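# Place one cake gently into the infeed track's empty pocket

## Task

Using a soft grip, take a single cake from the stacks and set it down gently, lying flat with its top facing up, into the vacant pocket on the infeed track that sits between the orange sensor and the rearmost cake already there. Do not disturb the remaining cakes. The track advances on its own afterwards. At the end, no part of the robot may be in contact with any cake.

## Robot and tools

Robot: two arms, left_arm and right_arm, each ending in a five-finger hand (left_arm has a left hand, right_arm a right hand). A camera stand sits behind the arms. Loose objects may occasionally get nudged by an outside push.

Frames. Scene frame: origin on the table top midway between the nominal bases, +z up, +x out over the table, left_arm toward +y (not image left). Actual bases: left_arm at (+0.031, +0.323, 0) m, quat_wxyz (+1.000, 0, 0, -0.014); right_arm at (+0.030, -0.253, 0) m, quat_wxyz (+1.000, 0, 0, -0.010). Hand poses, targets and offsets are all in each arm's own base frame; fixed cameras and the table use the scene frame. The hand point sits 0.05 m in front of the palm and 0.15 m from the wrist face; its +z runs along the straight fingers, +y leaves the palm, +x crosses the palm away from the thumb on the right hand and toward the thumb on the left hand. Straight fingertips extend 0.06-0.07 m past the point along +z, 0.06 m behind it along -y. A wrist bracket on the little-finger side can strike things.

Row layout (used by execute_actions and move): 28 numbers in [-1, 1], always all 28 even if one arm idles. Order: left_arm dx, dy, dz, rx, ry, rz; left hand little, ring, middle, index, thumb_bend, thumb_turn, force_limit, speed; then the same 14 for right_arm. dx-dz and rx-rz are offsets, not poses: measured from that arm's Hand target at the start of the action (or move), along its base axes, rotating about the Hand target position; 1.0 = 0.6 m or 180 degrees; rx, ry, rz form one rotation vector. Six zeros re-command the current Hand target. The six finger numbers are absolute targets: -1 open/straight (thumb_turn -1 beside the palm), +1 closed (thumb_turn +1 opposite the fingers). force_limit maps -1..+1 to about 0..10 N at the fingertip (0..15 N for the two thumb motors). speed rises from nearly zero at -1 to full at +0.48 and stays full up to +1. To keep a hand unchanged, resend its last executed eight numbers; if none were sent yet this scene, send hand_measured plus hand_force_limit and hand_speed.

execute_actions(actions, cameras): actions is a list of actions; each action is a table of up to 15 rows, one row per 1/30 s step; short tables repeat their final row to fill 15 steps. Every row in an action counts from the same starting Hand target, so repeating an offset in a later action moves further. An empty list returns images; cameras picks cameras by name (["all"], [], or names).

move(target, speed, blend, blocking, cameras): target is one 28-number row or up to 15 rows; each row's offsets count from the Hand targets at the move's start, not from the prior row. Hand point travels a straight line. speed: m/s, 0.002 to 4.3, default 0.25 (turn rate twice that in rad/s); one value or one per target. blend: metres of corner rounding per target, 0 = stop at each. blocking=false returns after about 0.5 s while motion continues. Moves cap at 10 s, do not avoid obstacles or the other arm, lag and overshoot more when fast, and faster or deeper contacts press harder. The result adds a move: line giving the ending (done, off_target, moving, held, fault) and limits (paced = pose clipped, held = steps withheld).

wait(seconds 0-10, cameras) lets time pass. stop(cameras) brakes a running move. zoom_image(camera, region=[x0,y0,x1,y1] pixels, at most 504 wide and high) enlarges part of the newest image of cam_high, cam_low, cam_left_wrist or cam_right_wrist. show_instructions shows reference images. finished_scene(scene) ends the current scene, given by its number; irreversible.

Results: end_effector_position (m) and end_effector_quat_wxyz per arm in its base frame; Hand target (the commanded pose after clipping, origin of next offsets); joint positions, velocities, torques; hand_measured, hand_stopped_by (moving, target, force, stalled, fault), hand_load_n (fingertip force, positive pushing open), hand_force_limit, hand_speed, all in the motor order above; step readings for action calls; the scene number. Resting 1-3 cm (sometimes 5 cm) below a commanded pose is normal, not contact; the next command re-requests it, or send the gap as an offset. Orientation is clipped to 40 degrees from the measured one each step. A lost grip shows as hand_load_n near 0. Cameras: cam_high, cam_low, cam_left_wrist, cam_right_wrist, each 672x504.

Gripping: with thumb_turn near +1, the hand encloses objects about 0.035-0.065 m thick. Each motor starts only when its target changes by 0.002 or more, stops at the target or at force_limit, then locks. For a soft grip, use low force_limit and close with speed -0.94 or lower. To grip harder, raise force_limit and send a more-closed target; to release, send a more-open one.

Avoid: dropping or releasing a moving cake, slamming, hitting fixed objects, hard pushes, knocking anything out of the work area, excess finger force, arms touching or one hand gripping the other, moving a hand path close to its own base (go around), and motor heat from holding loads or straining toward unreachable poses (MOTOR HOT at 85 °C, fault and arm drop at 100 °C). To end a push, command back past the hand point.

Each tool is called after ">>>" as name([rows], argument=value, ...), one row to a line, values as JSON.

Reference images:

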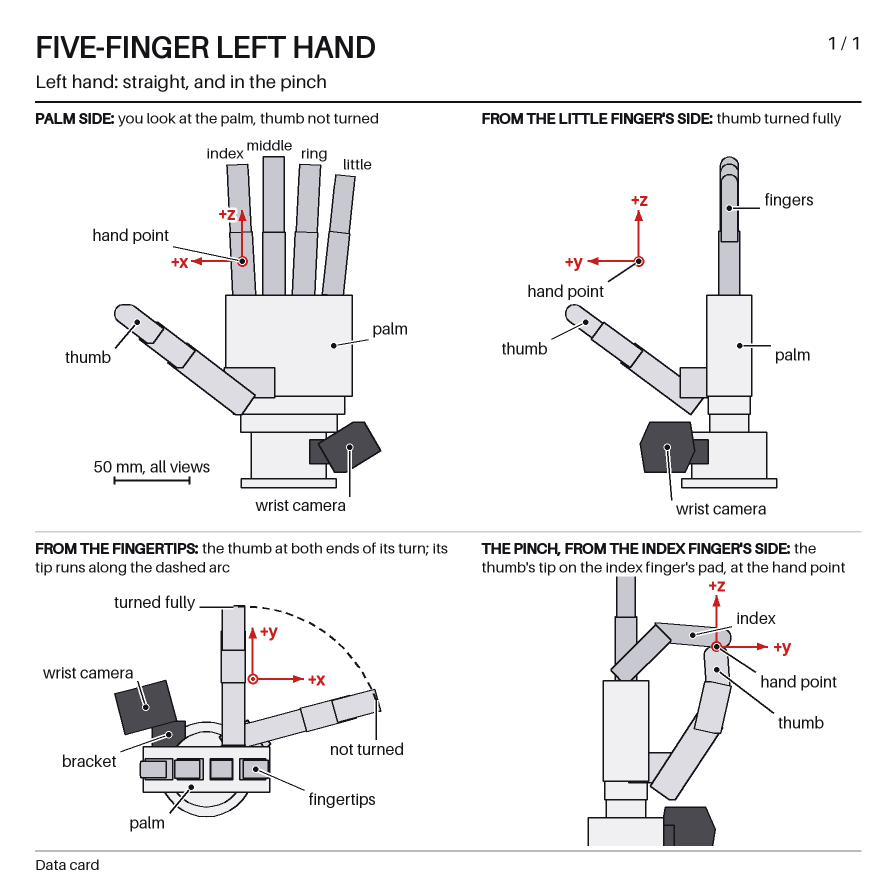

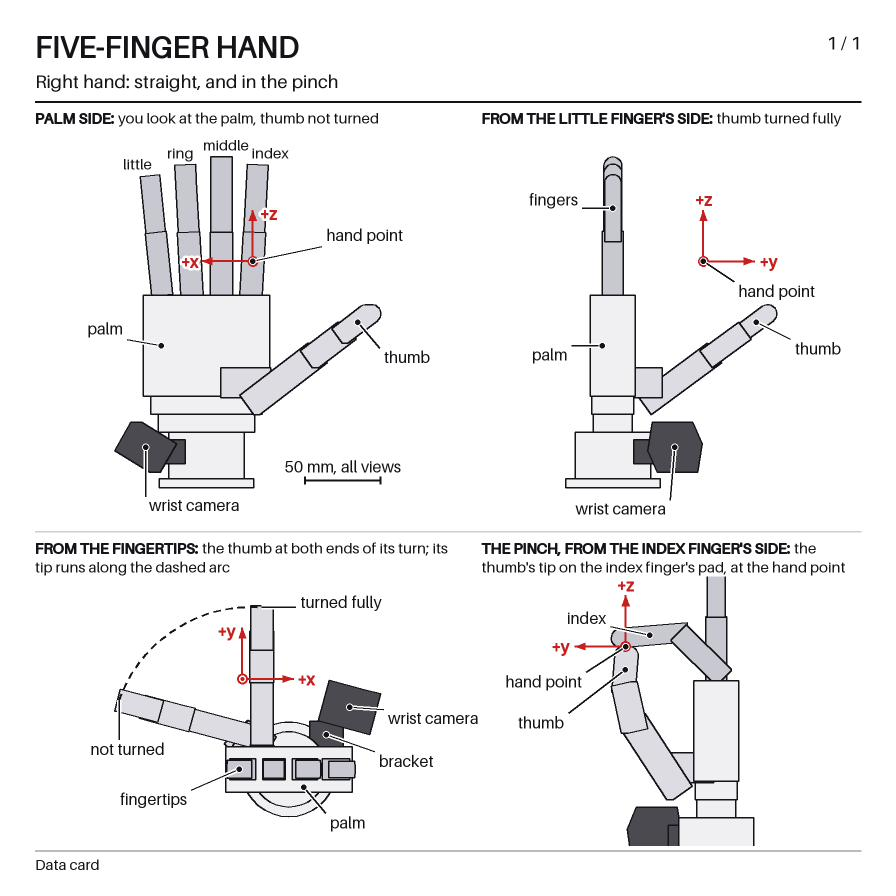

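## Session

>>> execute_actions(actions=[])

>>> zoom_image(camera="cam_high", region=[200, 100, 440, 280])

>>> zoom_image(camera="cam_low", region=[300, 200, 520, 365])

Scene clock: 0.00 s.
left_arm: end_effector_position=(+0.5078, +0.1144, +0.2264) hand_measured=(-1.000, -1.000, -1.000, -1.000, -1.000, -1.000) hand_load_n=(+0.0, +0.0, -0.5, +0.0, +0.0, +0.0) hand_stopped_by=(target, target, target, target, target, target) hand_force_limit=0.00 hand_speed=-0.80 end_effector_quat_wxyz=(-0.011, +0.939, -0.343, +0.024) | right_arm: end_effector_position=(+0.5112, +0.4159, +0.2221) hand_measured=(-1.000, -1.000, -1.000, -1.000, -1.000, -1.000) hand_load_n=(+0.0, +0.0, +0.0, +0.0, +0.0, +0.0) hand_stopped_by=(target, target, target, target, target, target) hand_force_limit=0.00 hand_speed=-0.80 end_effector_quat_wxyz=(+0.445, +0.770, +0.266, +0.372)
Joint positions: left_arm=[0.338 1.754 1.767 -1.533 0.014 -0.533] | right_arm=[0.992 2.171 1.937 -1.235 1.236 -1.316]
Joint velocities: within noise
Joint torques (N m): no reading
Heat: left arm: hottest elbow 34 °C; right arm: hottest elbow 26 °C.
Hand target: left_arm +0.5137, +0.1165, +0.2375; -0.020, +0.938, -0.343, +0.036 | right_arm +0.5135, +0.4194, +0.2201; +0.444, +0.771, +0.264, +0.373
camera_calibration:
cam_left_wrist: T_world_to_cam=[[0.830497, 0.551515, 0.0781418, -0.502858], [0.442096, -0.737968, 0.509857, -0.254692], [0.33886, -0.388888, -0.856703, 0.178027], [0, 0, 0, 1]] pos_world=[0.469894, 0.158611, 0.321667]
cam_right_wrist: T_world_to_cam=[[0.260586, -0.304591, 0.916144, -0.200661], [-0.885063, -0.45446, 0.100651, 0.618636], [0.385693, -0.837073, -0.388008, 0.346982], [0, 0, 0, 1]] pos_world=[0.465993, 0.510475, 0.2562]

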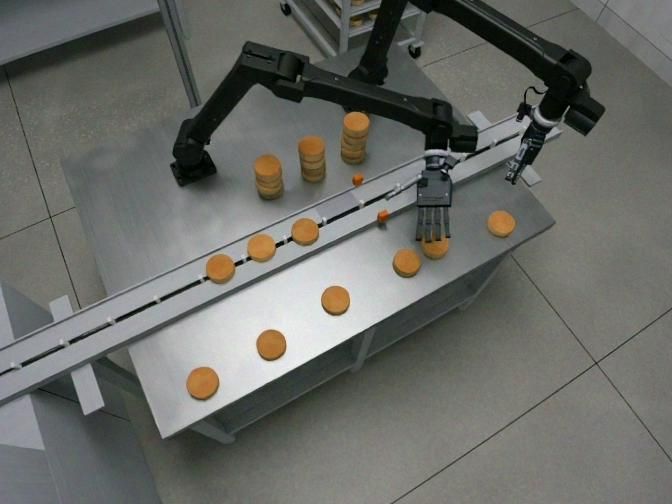

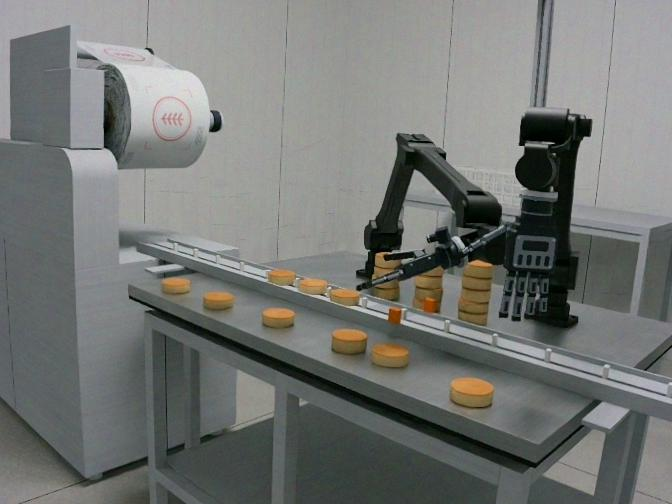

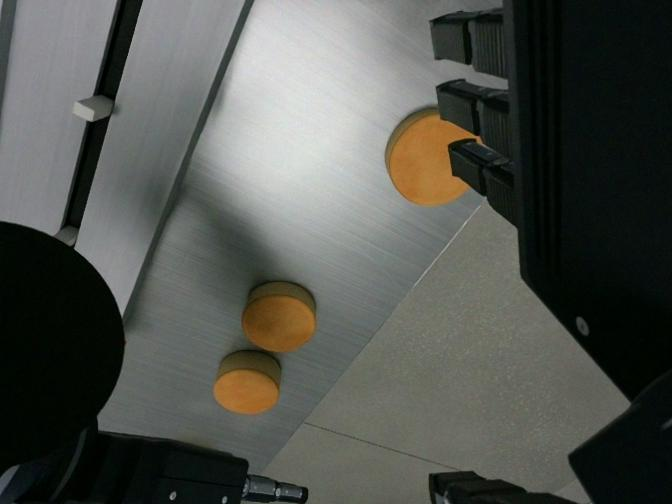

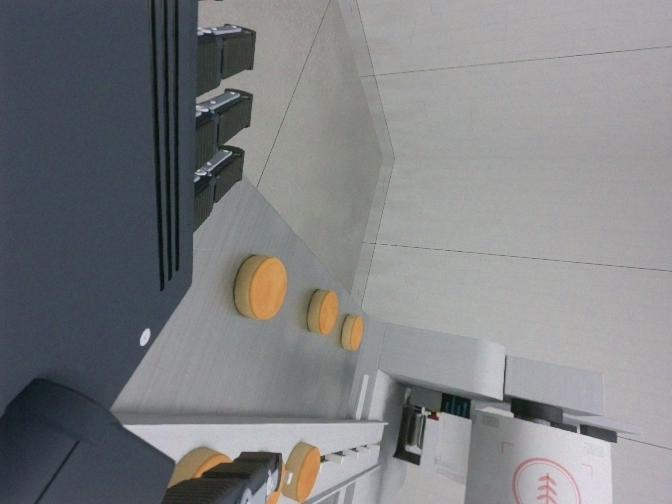

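Scaled by 2.100 from the camera's 672x504 image, which has a finer 960x720 frame.

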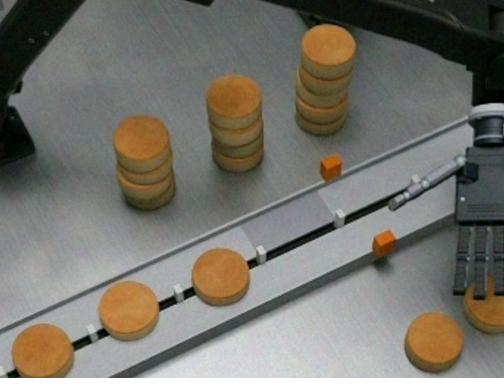

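Scaled by 2.291 from the camera's 672x504 image, which has a finer 960x720 frame.

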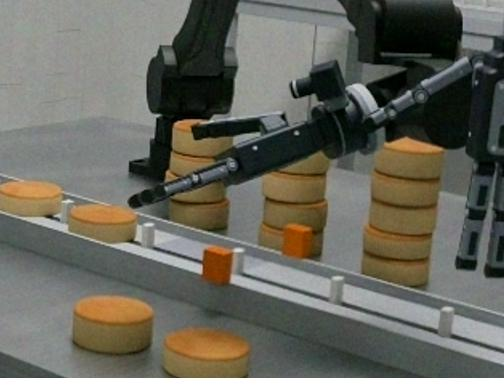

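>>> move([
  [0,0,0,0,0,0,-1,-1,-1,-1,-1,-1,0,-0.8,-0.106,-0.099,0.183,0.243,0.029,-0.072,1,1,-0.5,-0.5,-0.9,1,0,0],
  [0,0,0,0,0,0,-1,-1,-1,-1,-1,-1,0,-0.8,-0.356,-0.149,0.183,0.522,0.062,-0.155,1,1,-0.5,-0.5,-0.9,1,0,0],
  [0,0,0,0,0,0,-1,-1,-1,-1,-1,-1,0,-0.8,-0.591,-0.157,0.05,0.6957,0.0825,-0.2062,1,1,-0.5,-0.5,-0.9,1,0,0],
], blend=0.04, speed=0.3, cameras=["cam_high","cam_low","cam_right_wrist"])

>>> zoom_image(camera="cam_high", region=[250, 70, 370, 190])

>>> zoom_image(camera="cam_low", region=[360, 160, 510, 340])

Scene clock: 43.00 s.
left_arm: end_effector_position=(+0.5078, +0.1144, +0.2264) hand_measured=(-1.000, -1.000, -1.000, -1.000, -1.000, -1.000) hand_load_n=(+0.0, +0.0, +0.0, +0.0, +0.0, +0.0) hand_stopped_by=(target, target, target, target, target, target) hand_force_limit=0.00 hand_speed=-0.80 end_effector_quat_wxyz=(-0.011, +0.939, -0.343, +0.024) | right_arm: end_effector_position=(+0.1617, +0.3211, +0.2486) hand_measured=(+1.000, +1.000, -0.500, -0.500, -0.900, +1.000) hand_load_n=(+0.0, +0.0, +0.0, +0.0, +0.0, +0.5) hand_stopped_by=(target, target, target, target, target, target) hand_force_limit=0.00 hand_speed=0.00 end_effector_quat_wxyz=(-0.408, +0.813, -0.367, +0.193)
Joint positions: left_arm=[0.338 1.754 1.767 -1.533 0.014 -0.533] | right_arm=[1.188 0.776 0.817 -0.734 0.383 0.282]
Joint torques (N m): left_arm=[0.79 -19.02 10.59 0.38 0.03 -0.02] | right_arm=[-1.49 -0.38 7.95 2.04 0.36 0.03]
Heat: left arm: hottest elbow 39 °C; right arm: hottest shoulder 29 °C.
Hand target: left_arm +0.5137, +0.1165, +0.2375; -0.020, +0.938, -0.343, +0.036 | right_arm +0.1588, +0.3252, +0.2500; -0.418, +0.809, -0.368, +0.189
Off the commanded pose: left_arm 0.013 m, 2 deg | right_arm 0.005 m, 1 deg.
move: off_target (left_arm)
camera_calibration:
cam_right_wrist: T_world_to_cam=[[-0.234969, -0.531586, -0.81376, 0.420383], [-0.961487, 0.249929, 0.114358, 0.0463927], [0.142591, 0.809291, -0.569839, -0.0314279], [0, 0, 0, 1]] pos_world=[0.147864, 0.237309, 0.318877]
Images, in order (width x height): cam_high 672x504, cam_low 672x504, cam_right_wrist 672x504.

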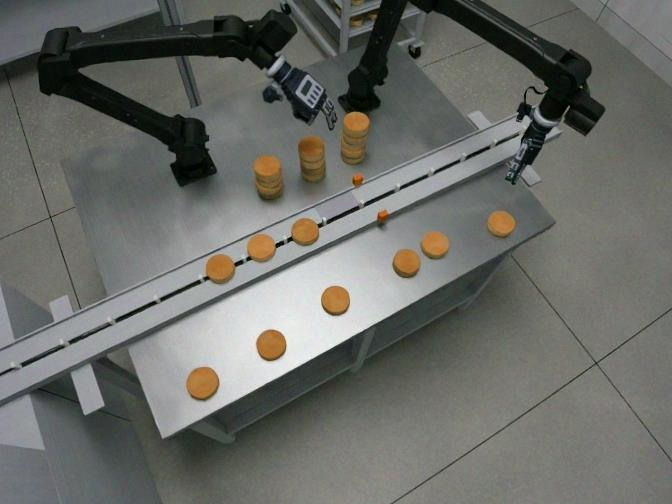

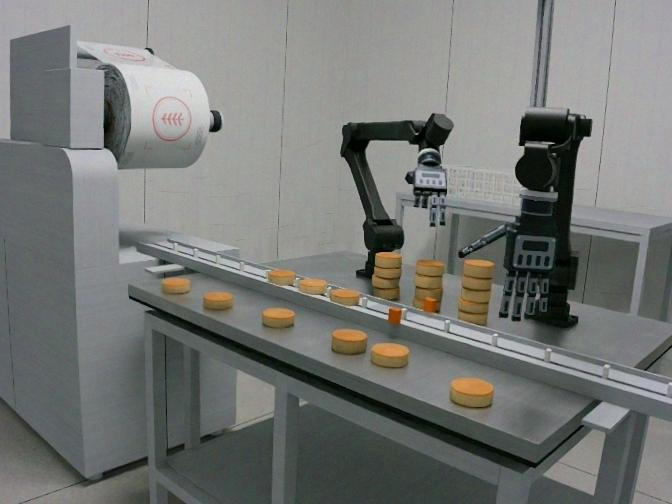

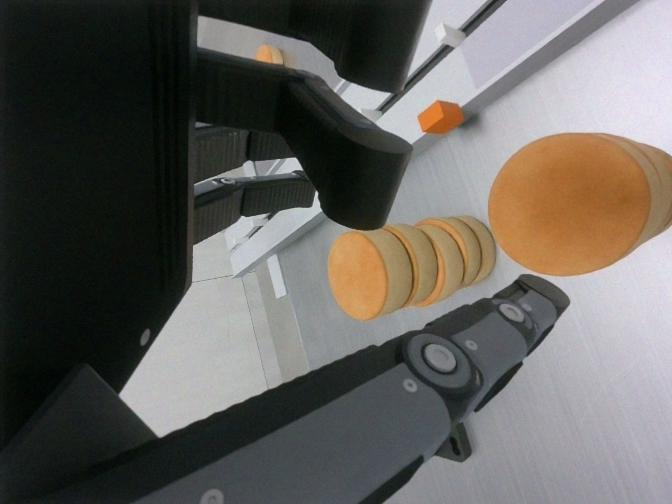

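Scaled by 4.200 from the camera's 672x504 image, which has a finer 960x720 frame.

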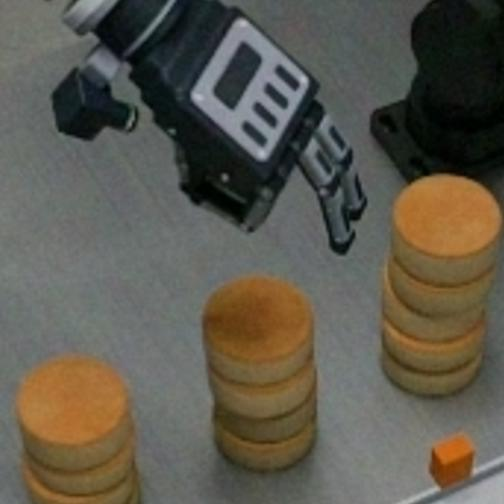

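Scaled by 2.800 from the camera's 672x504 image, which has a finer 960x720 frame.

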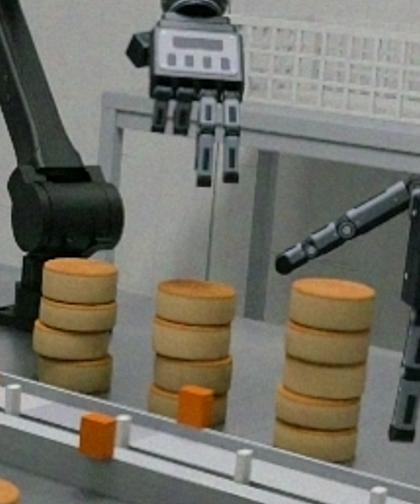

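>>> move(target=[0,0,0,0,0,0,-1,-1,-1,-1,-1,-1,0,-0.8,0.0032,0.0045,-0.1413,0,0,0,1,1,-0.5,-0.5,-0.9,1,0,0], speed=0.1, cameras=["cam_high","cam_low","cam_right_wrist"])

>>> zoom_image(camera="cam_high", region=[260, 90, 350, 180])

>>> zoom_image(camera="cam_low", region=[390, 200, 480, 290])

Scene clock: 58.33 s.
left_arm: end_effector_position=(+0.5078, +0.1144, +0.2264) hand_measured=(-1.000, -1.000, -1.000, -1.000, -1.000, -1.000) hand_load_n=(+0.0, +0.0, +0.0, +0.5, +0.0, +0.0) hand_stopped_by=(target, target, target, target, target, target) hand_force_limit=0.00 hand_speed=-0.80 end_effector_quat_wxyz=(-0.011, +0.939, -0.343, +0.024) | right_arm: end_effector_position=(+0.1626, +0.3234, +0.1684) hand_measured=(+1.000, +1.000, -0.500, -0.500, -0.900, +1.000) hand_load_n=(+0.0, +0.5, +0.0, +0.0, +0.0, +0.0) hand_stopped_by=(target, target, target, target, target, target) hand_force_limit=0.00 hand_speed=0.00 end_effector_quat_wxyz=(-0.415, +0.810, -0.367, +0.193)
Joint positions: left_arm=[0.338 1.754 1.767 -1.533 0.014 -0.533] | right_arm=[1.188 0.794 0.606 -0.49 0.383 0.283]
Joint torques (N m): left_arm=[0.79 -18.96 10.58 0.39 0.03 -0.02] | right_arm=[-1.08 0.5 7.91 2.18 0.28 0.05]
Heat: left arm: hottest elbow 40 °C; right arm: hottest elbow 31 °C.
Hand target: left_arm +0.5137, +0.1165, +0.2375; -0.020, +0.938, -0.343, +0.036 | right_arm +0.1607, +0.3279, +0.1652; -0.418, +0.809, -0.368, +0.189
Off the commanded pose: left_arm 0.013 m, 2 deg | right_arm 0.006 m, 1 deg.
move: off_target (left_arm)
camera_calibration:
cam_right_wrist: T_world_to_cam=[[-0.23068, -0.520114, -0.822355, 0.353578], [-0.96204, 0.248575, 0.112647, 0.0566788], [0.145828, 0.817124, -0.557712, -0.084217], [0, 0, 0, 1]] pos_world=[0.148372, 0.238628, 0.237413]
Images, in order (width x height): cam_high 672x504, cam_low 672x504, cam_right_wrist 672x504.

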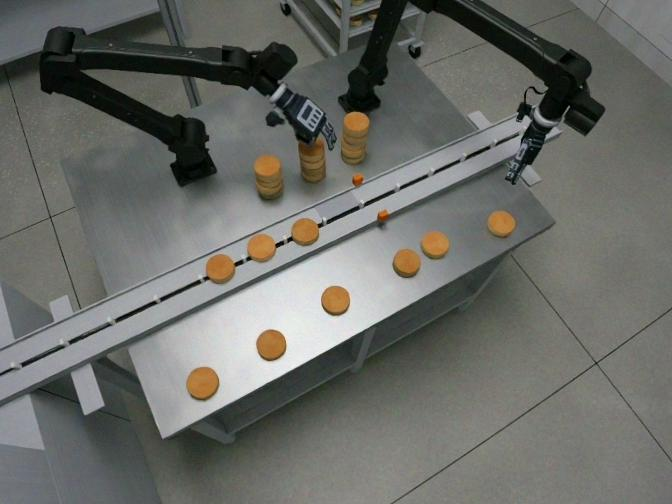

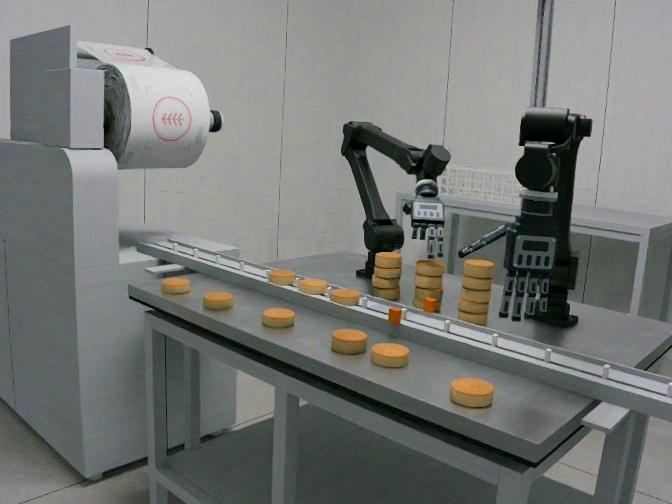

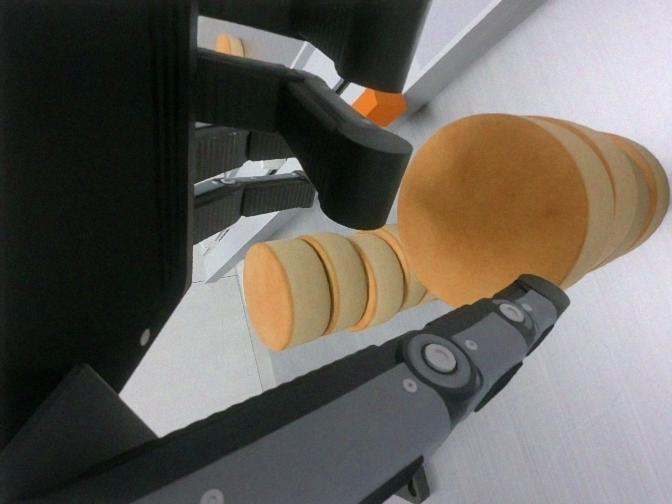

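Scaled by 5.600 from the camera's 672x504 image, which has a finer 960x720 frame.

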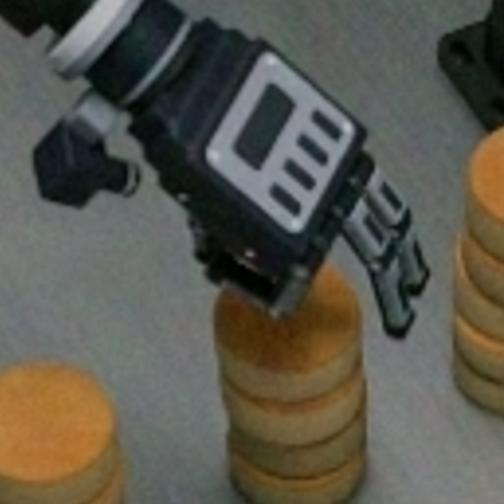

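Scaled by 5.600 from the camera's 672x504 image, which has a finer 960x720 frame.

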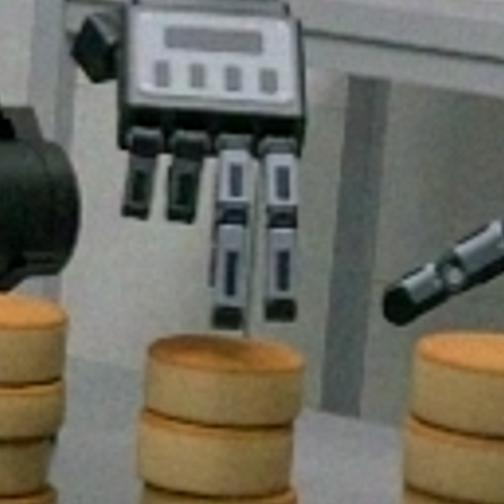

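>>> move(target=[0,0,0,0,0,0,-1,-1,-1,-1,-1,-1,0,-0.8,0.0022,-0.0025,-0.0548,0,0,0,1,1,-0.5,-0.5,-0.9,1,0,0], speed=0.06, cameras=["cam_high","cam_low","cam_right_wrist"])

>>> zoom_image(camera="cam_high", region=[275, 110, 345, 180])

>>> zoom_image(camera="cam_low", region=[395, 230, 465, 300])

Scene clock: 69.73 s.
left_arm: end_effector_position=(+0.5078, +0.1144, +0.2264) hand_measured=(-1.000, -1.000, -1.000, -1.000, -1.000, -1.000) hand_load_n=(+0.0, +0.0, +0.0, +0.0, +0.0, +0.0) hand_stopped_by=(target, target, target, target, target, target) hand_force_limit=0.00 hand_speed=-0.80 end_effector_quat_wxyz=(-0.011, +0.939, -0.343, +0.024) | right_arm: end_effector_position=(+0.1626, +0.3235, +0.1362) hand_measured=(+1.000, +1.000, -0.500, -0.500, -0.900, +1.000) hand_load_n=(+0.0, +0.0, +0.0, +0.0, +0.0, +0.0) hand_stopped_by=(target, target, target, target, target, target) hand_force_limit=0.00 hand_speed=0.00 end_effector_quat_wxyz=(-0.416, +0.809, -0.367, +0.193)
Joint positions: left_arm=[0.338 1.754 1.767 -1.533 0.014 -0.533] | right_arm=[1.188 0.822 0.53 -0.383 0.383 0.283]
Joint torques (N m): left_arm=[0.73 -18.9 10.58 0.39 0.03 -0.01] | right_arm=[-1.85 0.44 7.73 2.1 0.05 -0.02]
Heat: left arm: hottest elbow 41 °C; right arm: hottest elbow 31 °C.
Hand target: left_arm +0.5137, +0.1165, +0.2375; -0.020, +0.938, -0.343, +0.036 | right_arm +0.1620, +0.3264, +0.1323; -0.418, +0.809, -0.368, +0.189
Off the commanded pose: left_arm 0.013 m, 2 deg | right_arm 0.005 m, 0 deg.
move: off_target (left_arm)
camera_calibration:
cam_right_wrist: T_world_to_cam=[[-0.229822, -0.51778, -0.824066, 0.326503], [-0.962217, 0.247924, 0.112574, 0.0604387], [0.146017, 0.818802, -0.555195, -0.103271], [0, 0, 0, 1]] pos_world=[0.148272, 0.238631, 0.204921]
Images, in order (width x height): cam_high 672x504, cam_low 672x504, cam_right_wrist 672x504.

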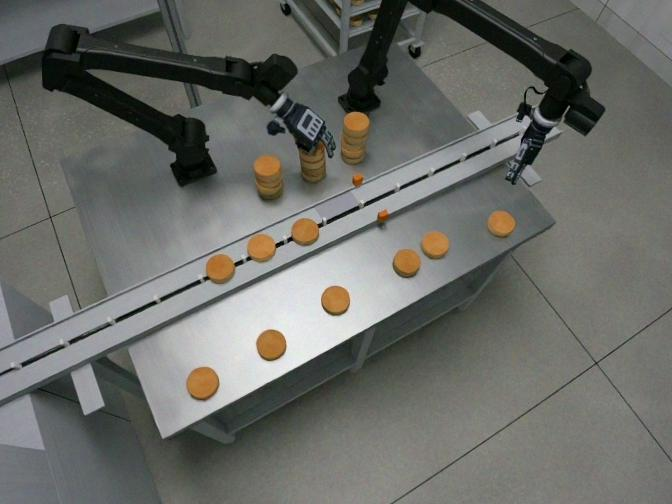

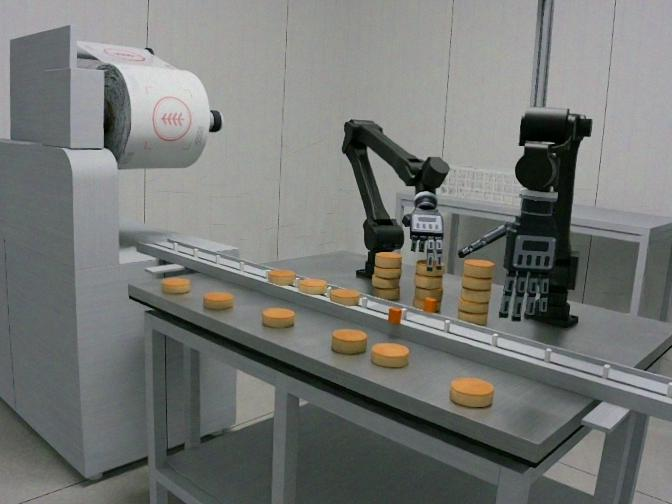

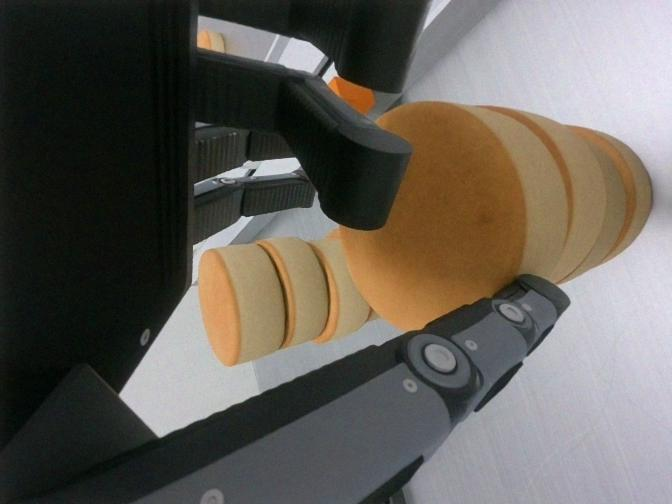

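Scaled by 7.200 from the camera's 672x504 image, which has a finer 960x720 frame.

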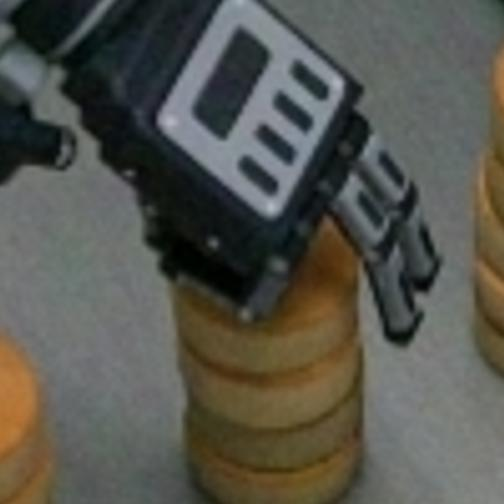

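Scaled by 7.200 from the camera's 672x504 image, which has a finer 960x720 frame.

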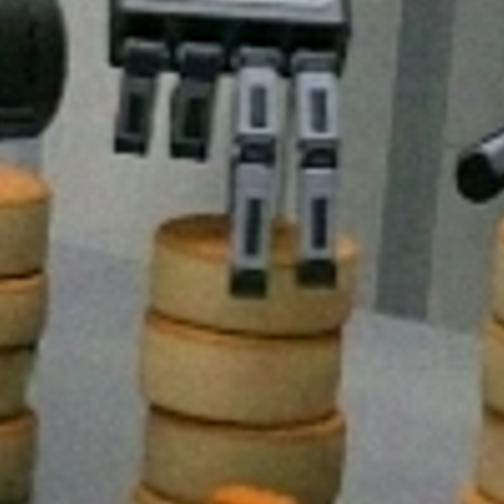

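>>> move([
  [0,0,0,0,0,0,-1,-1,-1,-1,-1,-1,0,-0.8,0,0,-0.0037,0,0,0,1,1,-0.5,-0.5,-0.9,1,0,0],
  [0,0,0,0,0,0,-1,-1,-1,-1,-1,-1,0,-0.8,0,0,-0.0037,0,0,0,1,1,-0.38,-0.38,-0.9,1,-0.9,-0.88],
  [0,0,0,0,0,0,-1,-1,-1,-1,-1,-1,0,-0.8,0,0,-0.0037,0,0,0,1,1,-0.18,-0.18,-0.9,1,-0.9,-0.95],
], speed=0.03, cameras=["cam_high","cam_low","cam_right_wrist"])

>>> zoom_image(camera="cam_low", region=[395, 230, 465, 300])

Scene clock: 83.13 s.
left_arm: end_effector_position=(+0.5078, +0.1144, +0.2264) hand_measured=(-1.000, -1.000, -1.000, -1.000, -1.000, -1.000) hand_load_n=(+0.0, +0.0, +0.0, +0.0, -0.5, +0.0) hand_stopped_by=(target, target, target, target, target, target) hand_force_limit=0.00 hand_speed=-0.80 end_effector_quat_wxyz=(-0.011, +0.939, -0.343, +0.024) | right_arm: end_effector_position=(+0.1626, +0.3237, +0.1344) hand_measured=(+1.000, +1.000, -0.258, -0.224, -0.900, +1.000) hand_load_n=(+0.0, +0.0, +0.5, +0.5, +1.0, +0.0) hand_stopped_by=(target, target, force, force, target, target) hand_force_limit=-0.90 hand_speed=-0.95 end_effector_quat_wxyz=(-0.417, +0.809, -0.367, +0.193)
Joint positions: left_arm=[0.338 1.754 1.767 -1.533 0.014 -0.533] | right_arm=[1.188 0.824 0.526 -0.375 0.383 0.283]
Joint torques (N m): left_arm=[0.73 -18.96 10.58 0.39 0.03 -0.02] | right_arm=[-1.61 0.56 7.69 2.07 0.04 -0.02]
Heat: left arm: hottest elbow 41 °C; right arm: hottest elbow 32 °C.
Hand target: left_arm +0.5137, +0.1165, +0.2375; -0.020, +0.938, -0.343, +0.036 | right_arm +0.1620, +0.3264, +0.1301; -0.418, +0.809, -0.368, +0.189
Off the commanded pose: left_arm 0.013 m, 2 deg | right_arm 0.005 m, 0 deg.
move: off_target (left_arm)
camera_calibration:
cam_right_wrist: T_world_to_cam=[[-0.22943, -0.516805, -0.824787, 0.324871], [-0.962266, 0.247812, 0.112396, 0.0607942], [0.146305, 0.819452, -0.55416, -0.10483], [0, 0, 0, 1]] pos_world=[0.148373, 0.238733, 0.203024]
Images, in order (width x height): cam_high 672x504, cam_low 672x504, cam_right_wrist 672x504.

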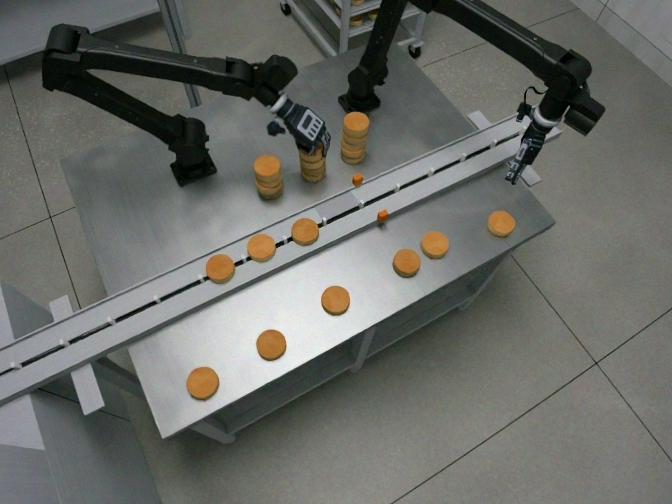

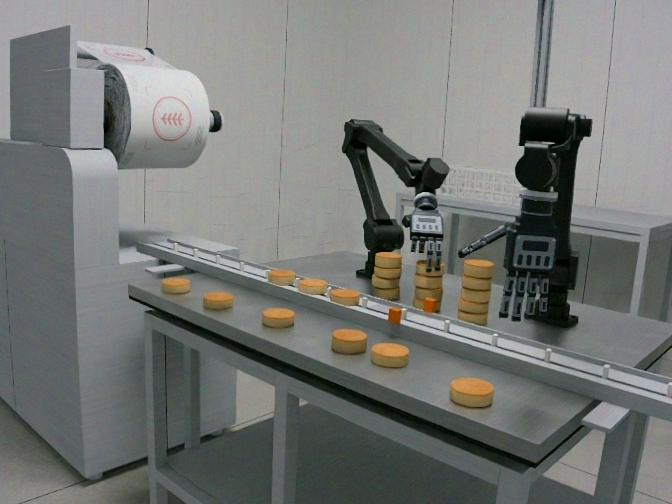

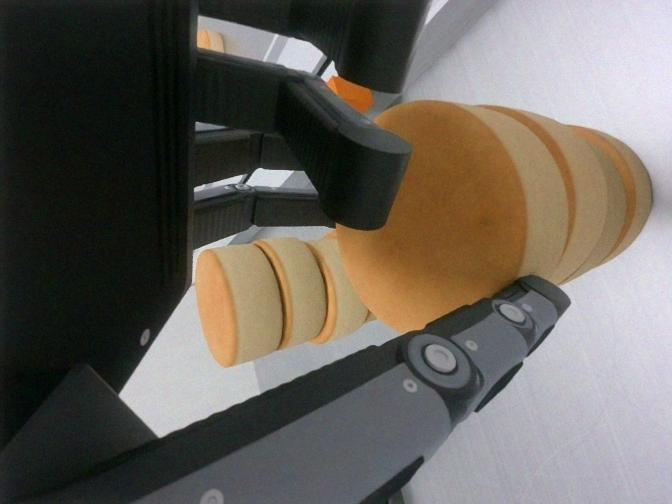

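Scaled by 7.200 from the camera's 672x504 image, which has a finer 960x720 frame.

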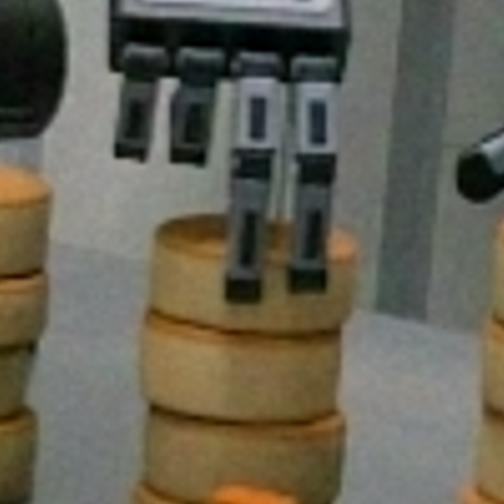

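>>> move([
  [0,0,0,0,0,0,-1,-1,-1,-1,-1,-1,0,-0.8,0,0,0.2165,0,0,0,1,1,-0.18,-0.18,-0.9,1,-0.9,-0.95],
  [0,0,0,0,0,0,-1,-1,-1,-1,-1,-1,0,-0.8,0.345,0.0093,0.2165,0,0,-0.223,1,1,-0.18,-0.18,-0.9,1,-0.9,-0.95],
], blend=0.03, speed=[0.05,0.12], cameras=["cam_high","cam_low","cam_right_wrist"])

Scene clock: 104.10 s.
left_arm: end_effector_position=(+0.5078, +0.1144, +0.2264) hand_measured=(-1.000, -1.000, -1.000, -1.000, -1.000, -1.000) hand_load_n=(+0.0, +0.0, +0.0, +0.0, +0.0, +0.0) hand_stopped_by=(target, target, target, target, target, target) hand_force_limit=0.00 hand_speed=-0.80 end_effector_quat_wxyz=(-0.011, +0.939, -0.343, +0.024) | right_arm: end_effector_position=(+0.3575, +0.3263, +0.2432) hand_measured=(+1.000, +1.000, -0.258, -0.224, -0.900, +1.000) hand_load_n=(+0.5, +0.0, +0.5, +0.5, +1.0, +0.0) hand_stopped_by=(target, target, force, force, target, target) hand_force_limit=-0.90 hand_speed=-0.95 end_effector_quat_wxyz=(-0.319, +0.646, -0.615, +0.321)
Joint positions: left_arm=[0.338 1.754 1.767 -1.533 0.014 -0.533] | right_arm=[0.894 1.206 1.085 -0.728 0.666 0.584]
Joint torques (N m): left_arm=[0.79 -18.96 10.58 0.39 0.03 -0.02] | right_arm=[-2.43 -4.37 12.05 0.75 0.54 0.04]
Heat: left arm: hottest elbow 42 °C; right arm: hottest elbow 33 °C.
Hand target: left_arm +0.5137, +0.1165, +0.2375; -0.020, +0.938, -0.343, +0.036 | right_arm +0.3690, +0.3319, +0.2599; -0.327, +0.633, -0.623, +0.321
Off the commanded pose: left_arm 0.013 m, 2 deg | right_arm 0.021 m, 2 deg.
move: off_target (left_arm, right_arm)
camera_calibration:
cam_right_wrist: T_world_to_cam=[[-0.513819, -0.272337, -0.813525, 0.479796], [-0.592509, 0.798434, 0.10694, -0.0751267], [0.620422, 0.536969, -0.571612, -0.148168], [0, 0, 0, 1]] pos_world=[0.293942, 0.270212, 0.313665]
Images, in order (width x height): cam_high 672x504, cam_low 672x504, cam_right_wrist 672x504.

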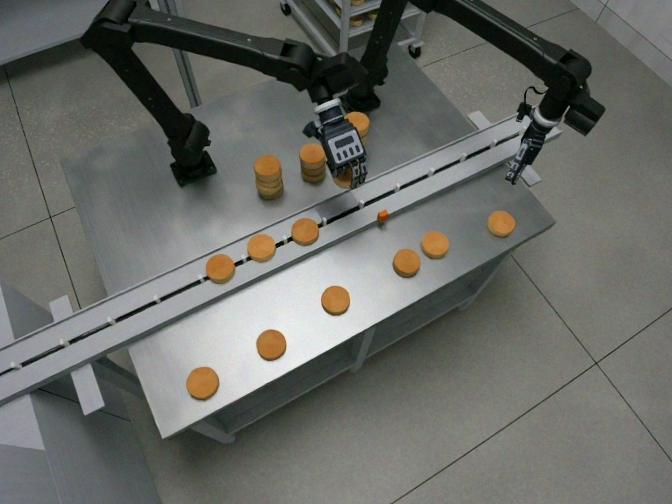

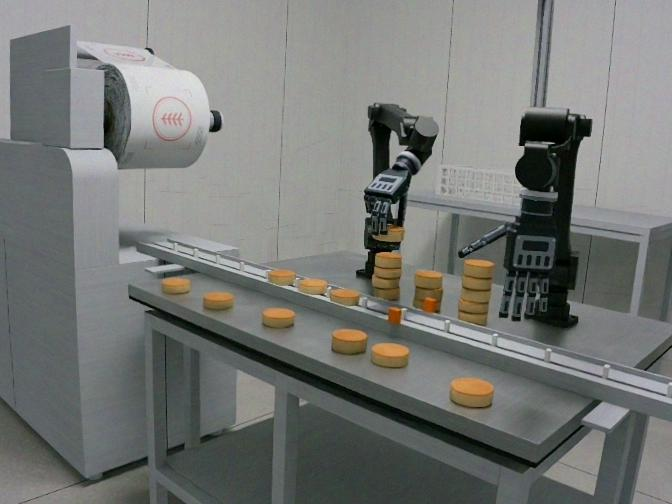

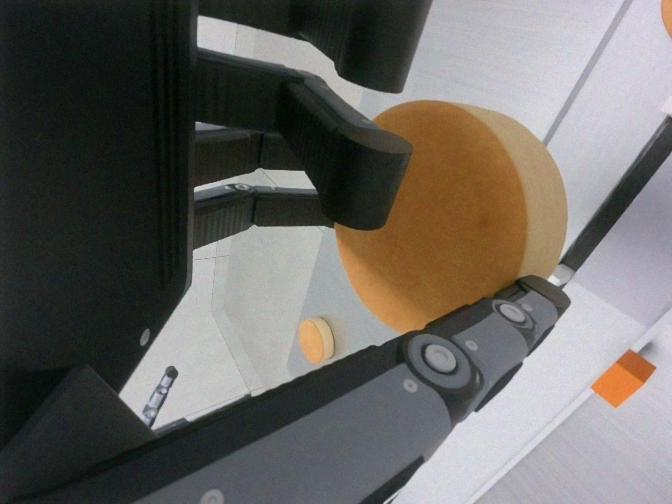

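>>> move(target=[0,0,0,0,0,0,-1,-1,-1,-1,-1,-1,0,-0.8,-0.005,-0.004,-0.2417,0,0,0,1,1,-0.18,-0.18,-0.9,1,-0.9,-0.95], speed=0.08, cameras=["cam_high","cam_low","cam_right_wrist"])

>>> zoom_image(camera="cam_high", region=[290, 160, 390, 260])

>>> zoom_image(camera="cam_low", region=[320, 240, 410, 330])

>>> zoom_image(camera="cam_right_wrist", region=[168, 0, 672, 504])

Scene clock: 117.23 s.
left_arm: end_effector_position=(+0.5078, +0.1144, +0.2264) hand_measured=(-1.000, -1.000, -1.000, -1.000, -1.000, -1.000) hand_load_n=(+0.0, +0.0, +0.0, +0.0, +0.0, +0.0) hand_stopped_by=(target, target, target, target, target, target) hand_force_limit=0.00 hand_speed=-0.80 end_effector_quat_wxyz=(-0.011, +0.939, -0.343, +0.024) | right_arm: end_effector_position=(+0.3612, +0.3306, +0.1206) hand_measured=(+1.000, +1.000, -0.258, -0.224, -0.900, +1.000) hand_load_n=(+0.0, +0.0, +0.5, +0.5, +0.5, +0.0) hand_stopped_by=(target, target, force, force, target, target) hand_force_limit=-0.90 hand_speed=-0.95 end_effector_quat_wxyz=(-0.327, +0.640, -0.617, +0.320)
Joint positions: left_arm=[0.338 1.754 1.767 -1.533 0.014 -0.533] | right_arm=[0.894 1.317 0.836 -0.351 0.668 0.589]
Joint torques (N m): left_arm=[0.79 -18.96 10.59 0.4 0.03 -0.02] | right_arm=[-2.49 -4.66 7.17 1.7 0.52 0.04]
Heat: left arm: hottest elbow 42 °C; right arm: hottest elbow 34 °C.
Hand target: left_arm +0.5137, +0.1165, +0.2375; -0.020, +0.938, -0.343, +0.036 | right_arm +0.3660, +0.3296, +0.1150; -0.328, +0.633, -0.623, +0.321
Off the commanded pose: left_arm 0.013 m, 2 deg | right_arm 0.008 m, 1 deg.
move: off_target (left_arm)
camera_calibration:
cam_right_wrist: T_world_to_cam=[[-0.506013, -0.257389, -0.823226, 0.376505], [-0.590531, 0.799042, 0.113154, -0.0649624], [0.628668, 0.543399, -0.556322, -0.229869], [0, 0, 0, 1]] pos_world=[0.296665, 0.273727, 0.189418]
Images, in order (width x height): cam_high 672x504, cam_low 672x504, cam_right_wrist 672x504.

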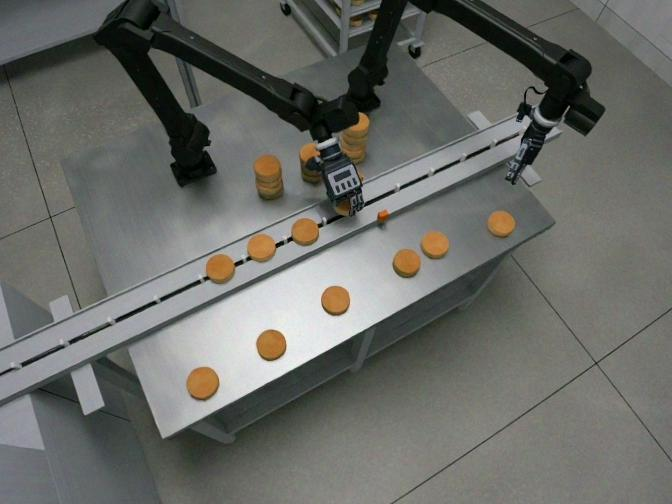

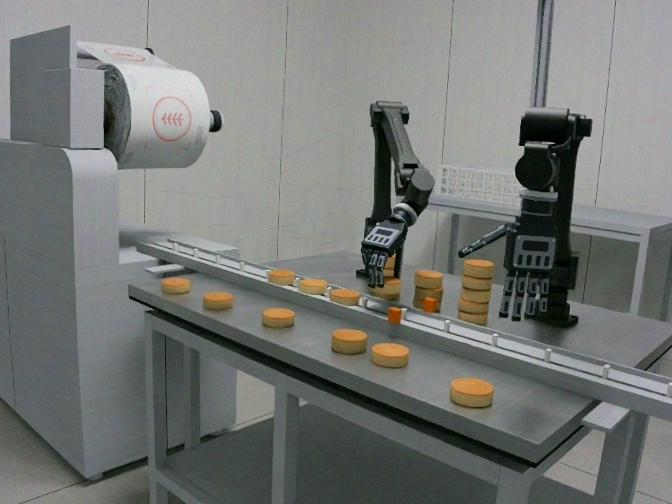

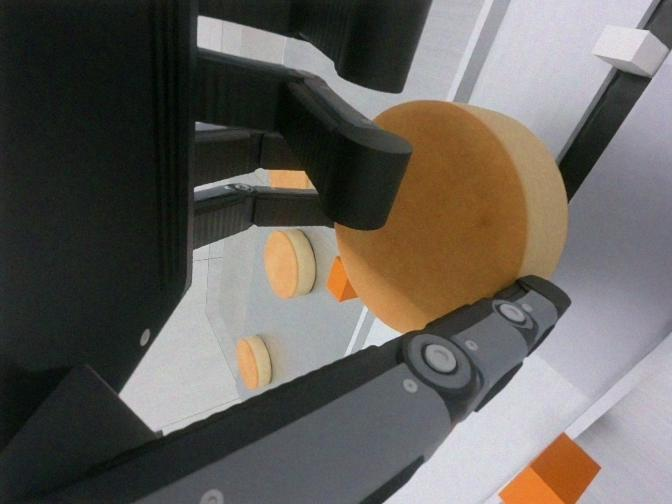

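Scaled by 5.040 from the camera's 672x504 image, which has a finer 960x720 frame.

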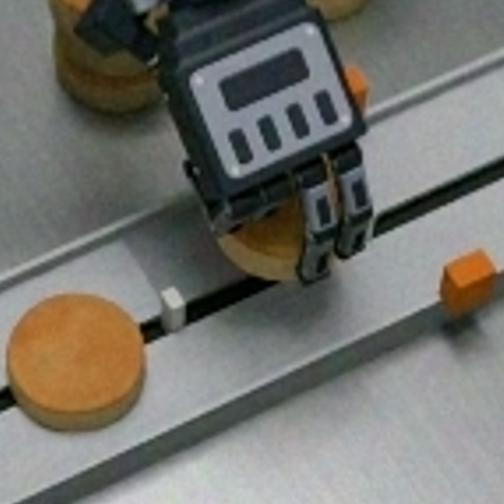

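Scaled by 5.600 from the camera's 672x504 image, which has a finer 960x720 frame.

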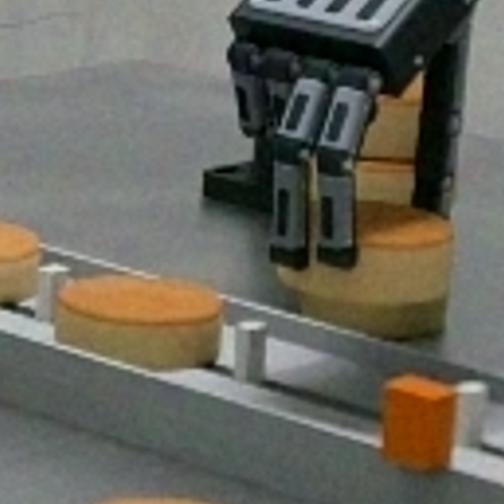

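Scaled by 1.000.

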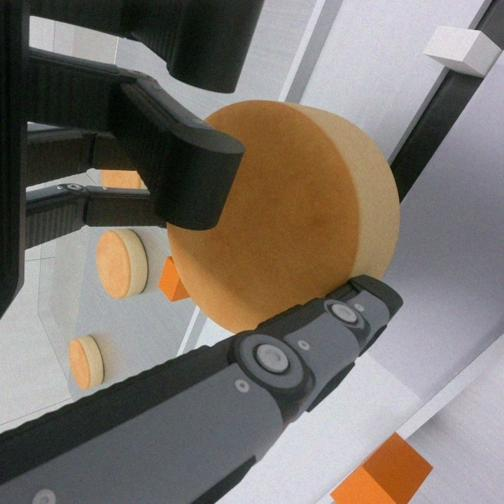

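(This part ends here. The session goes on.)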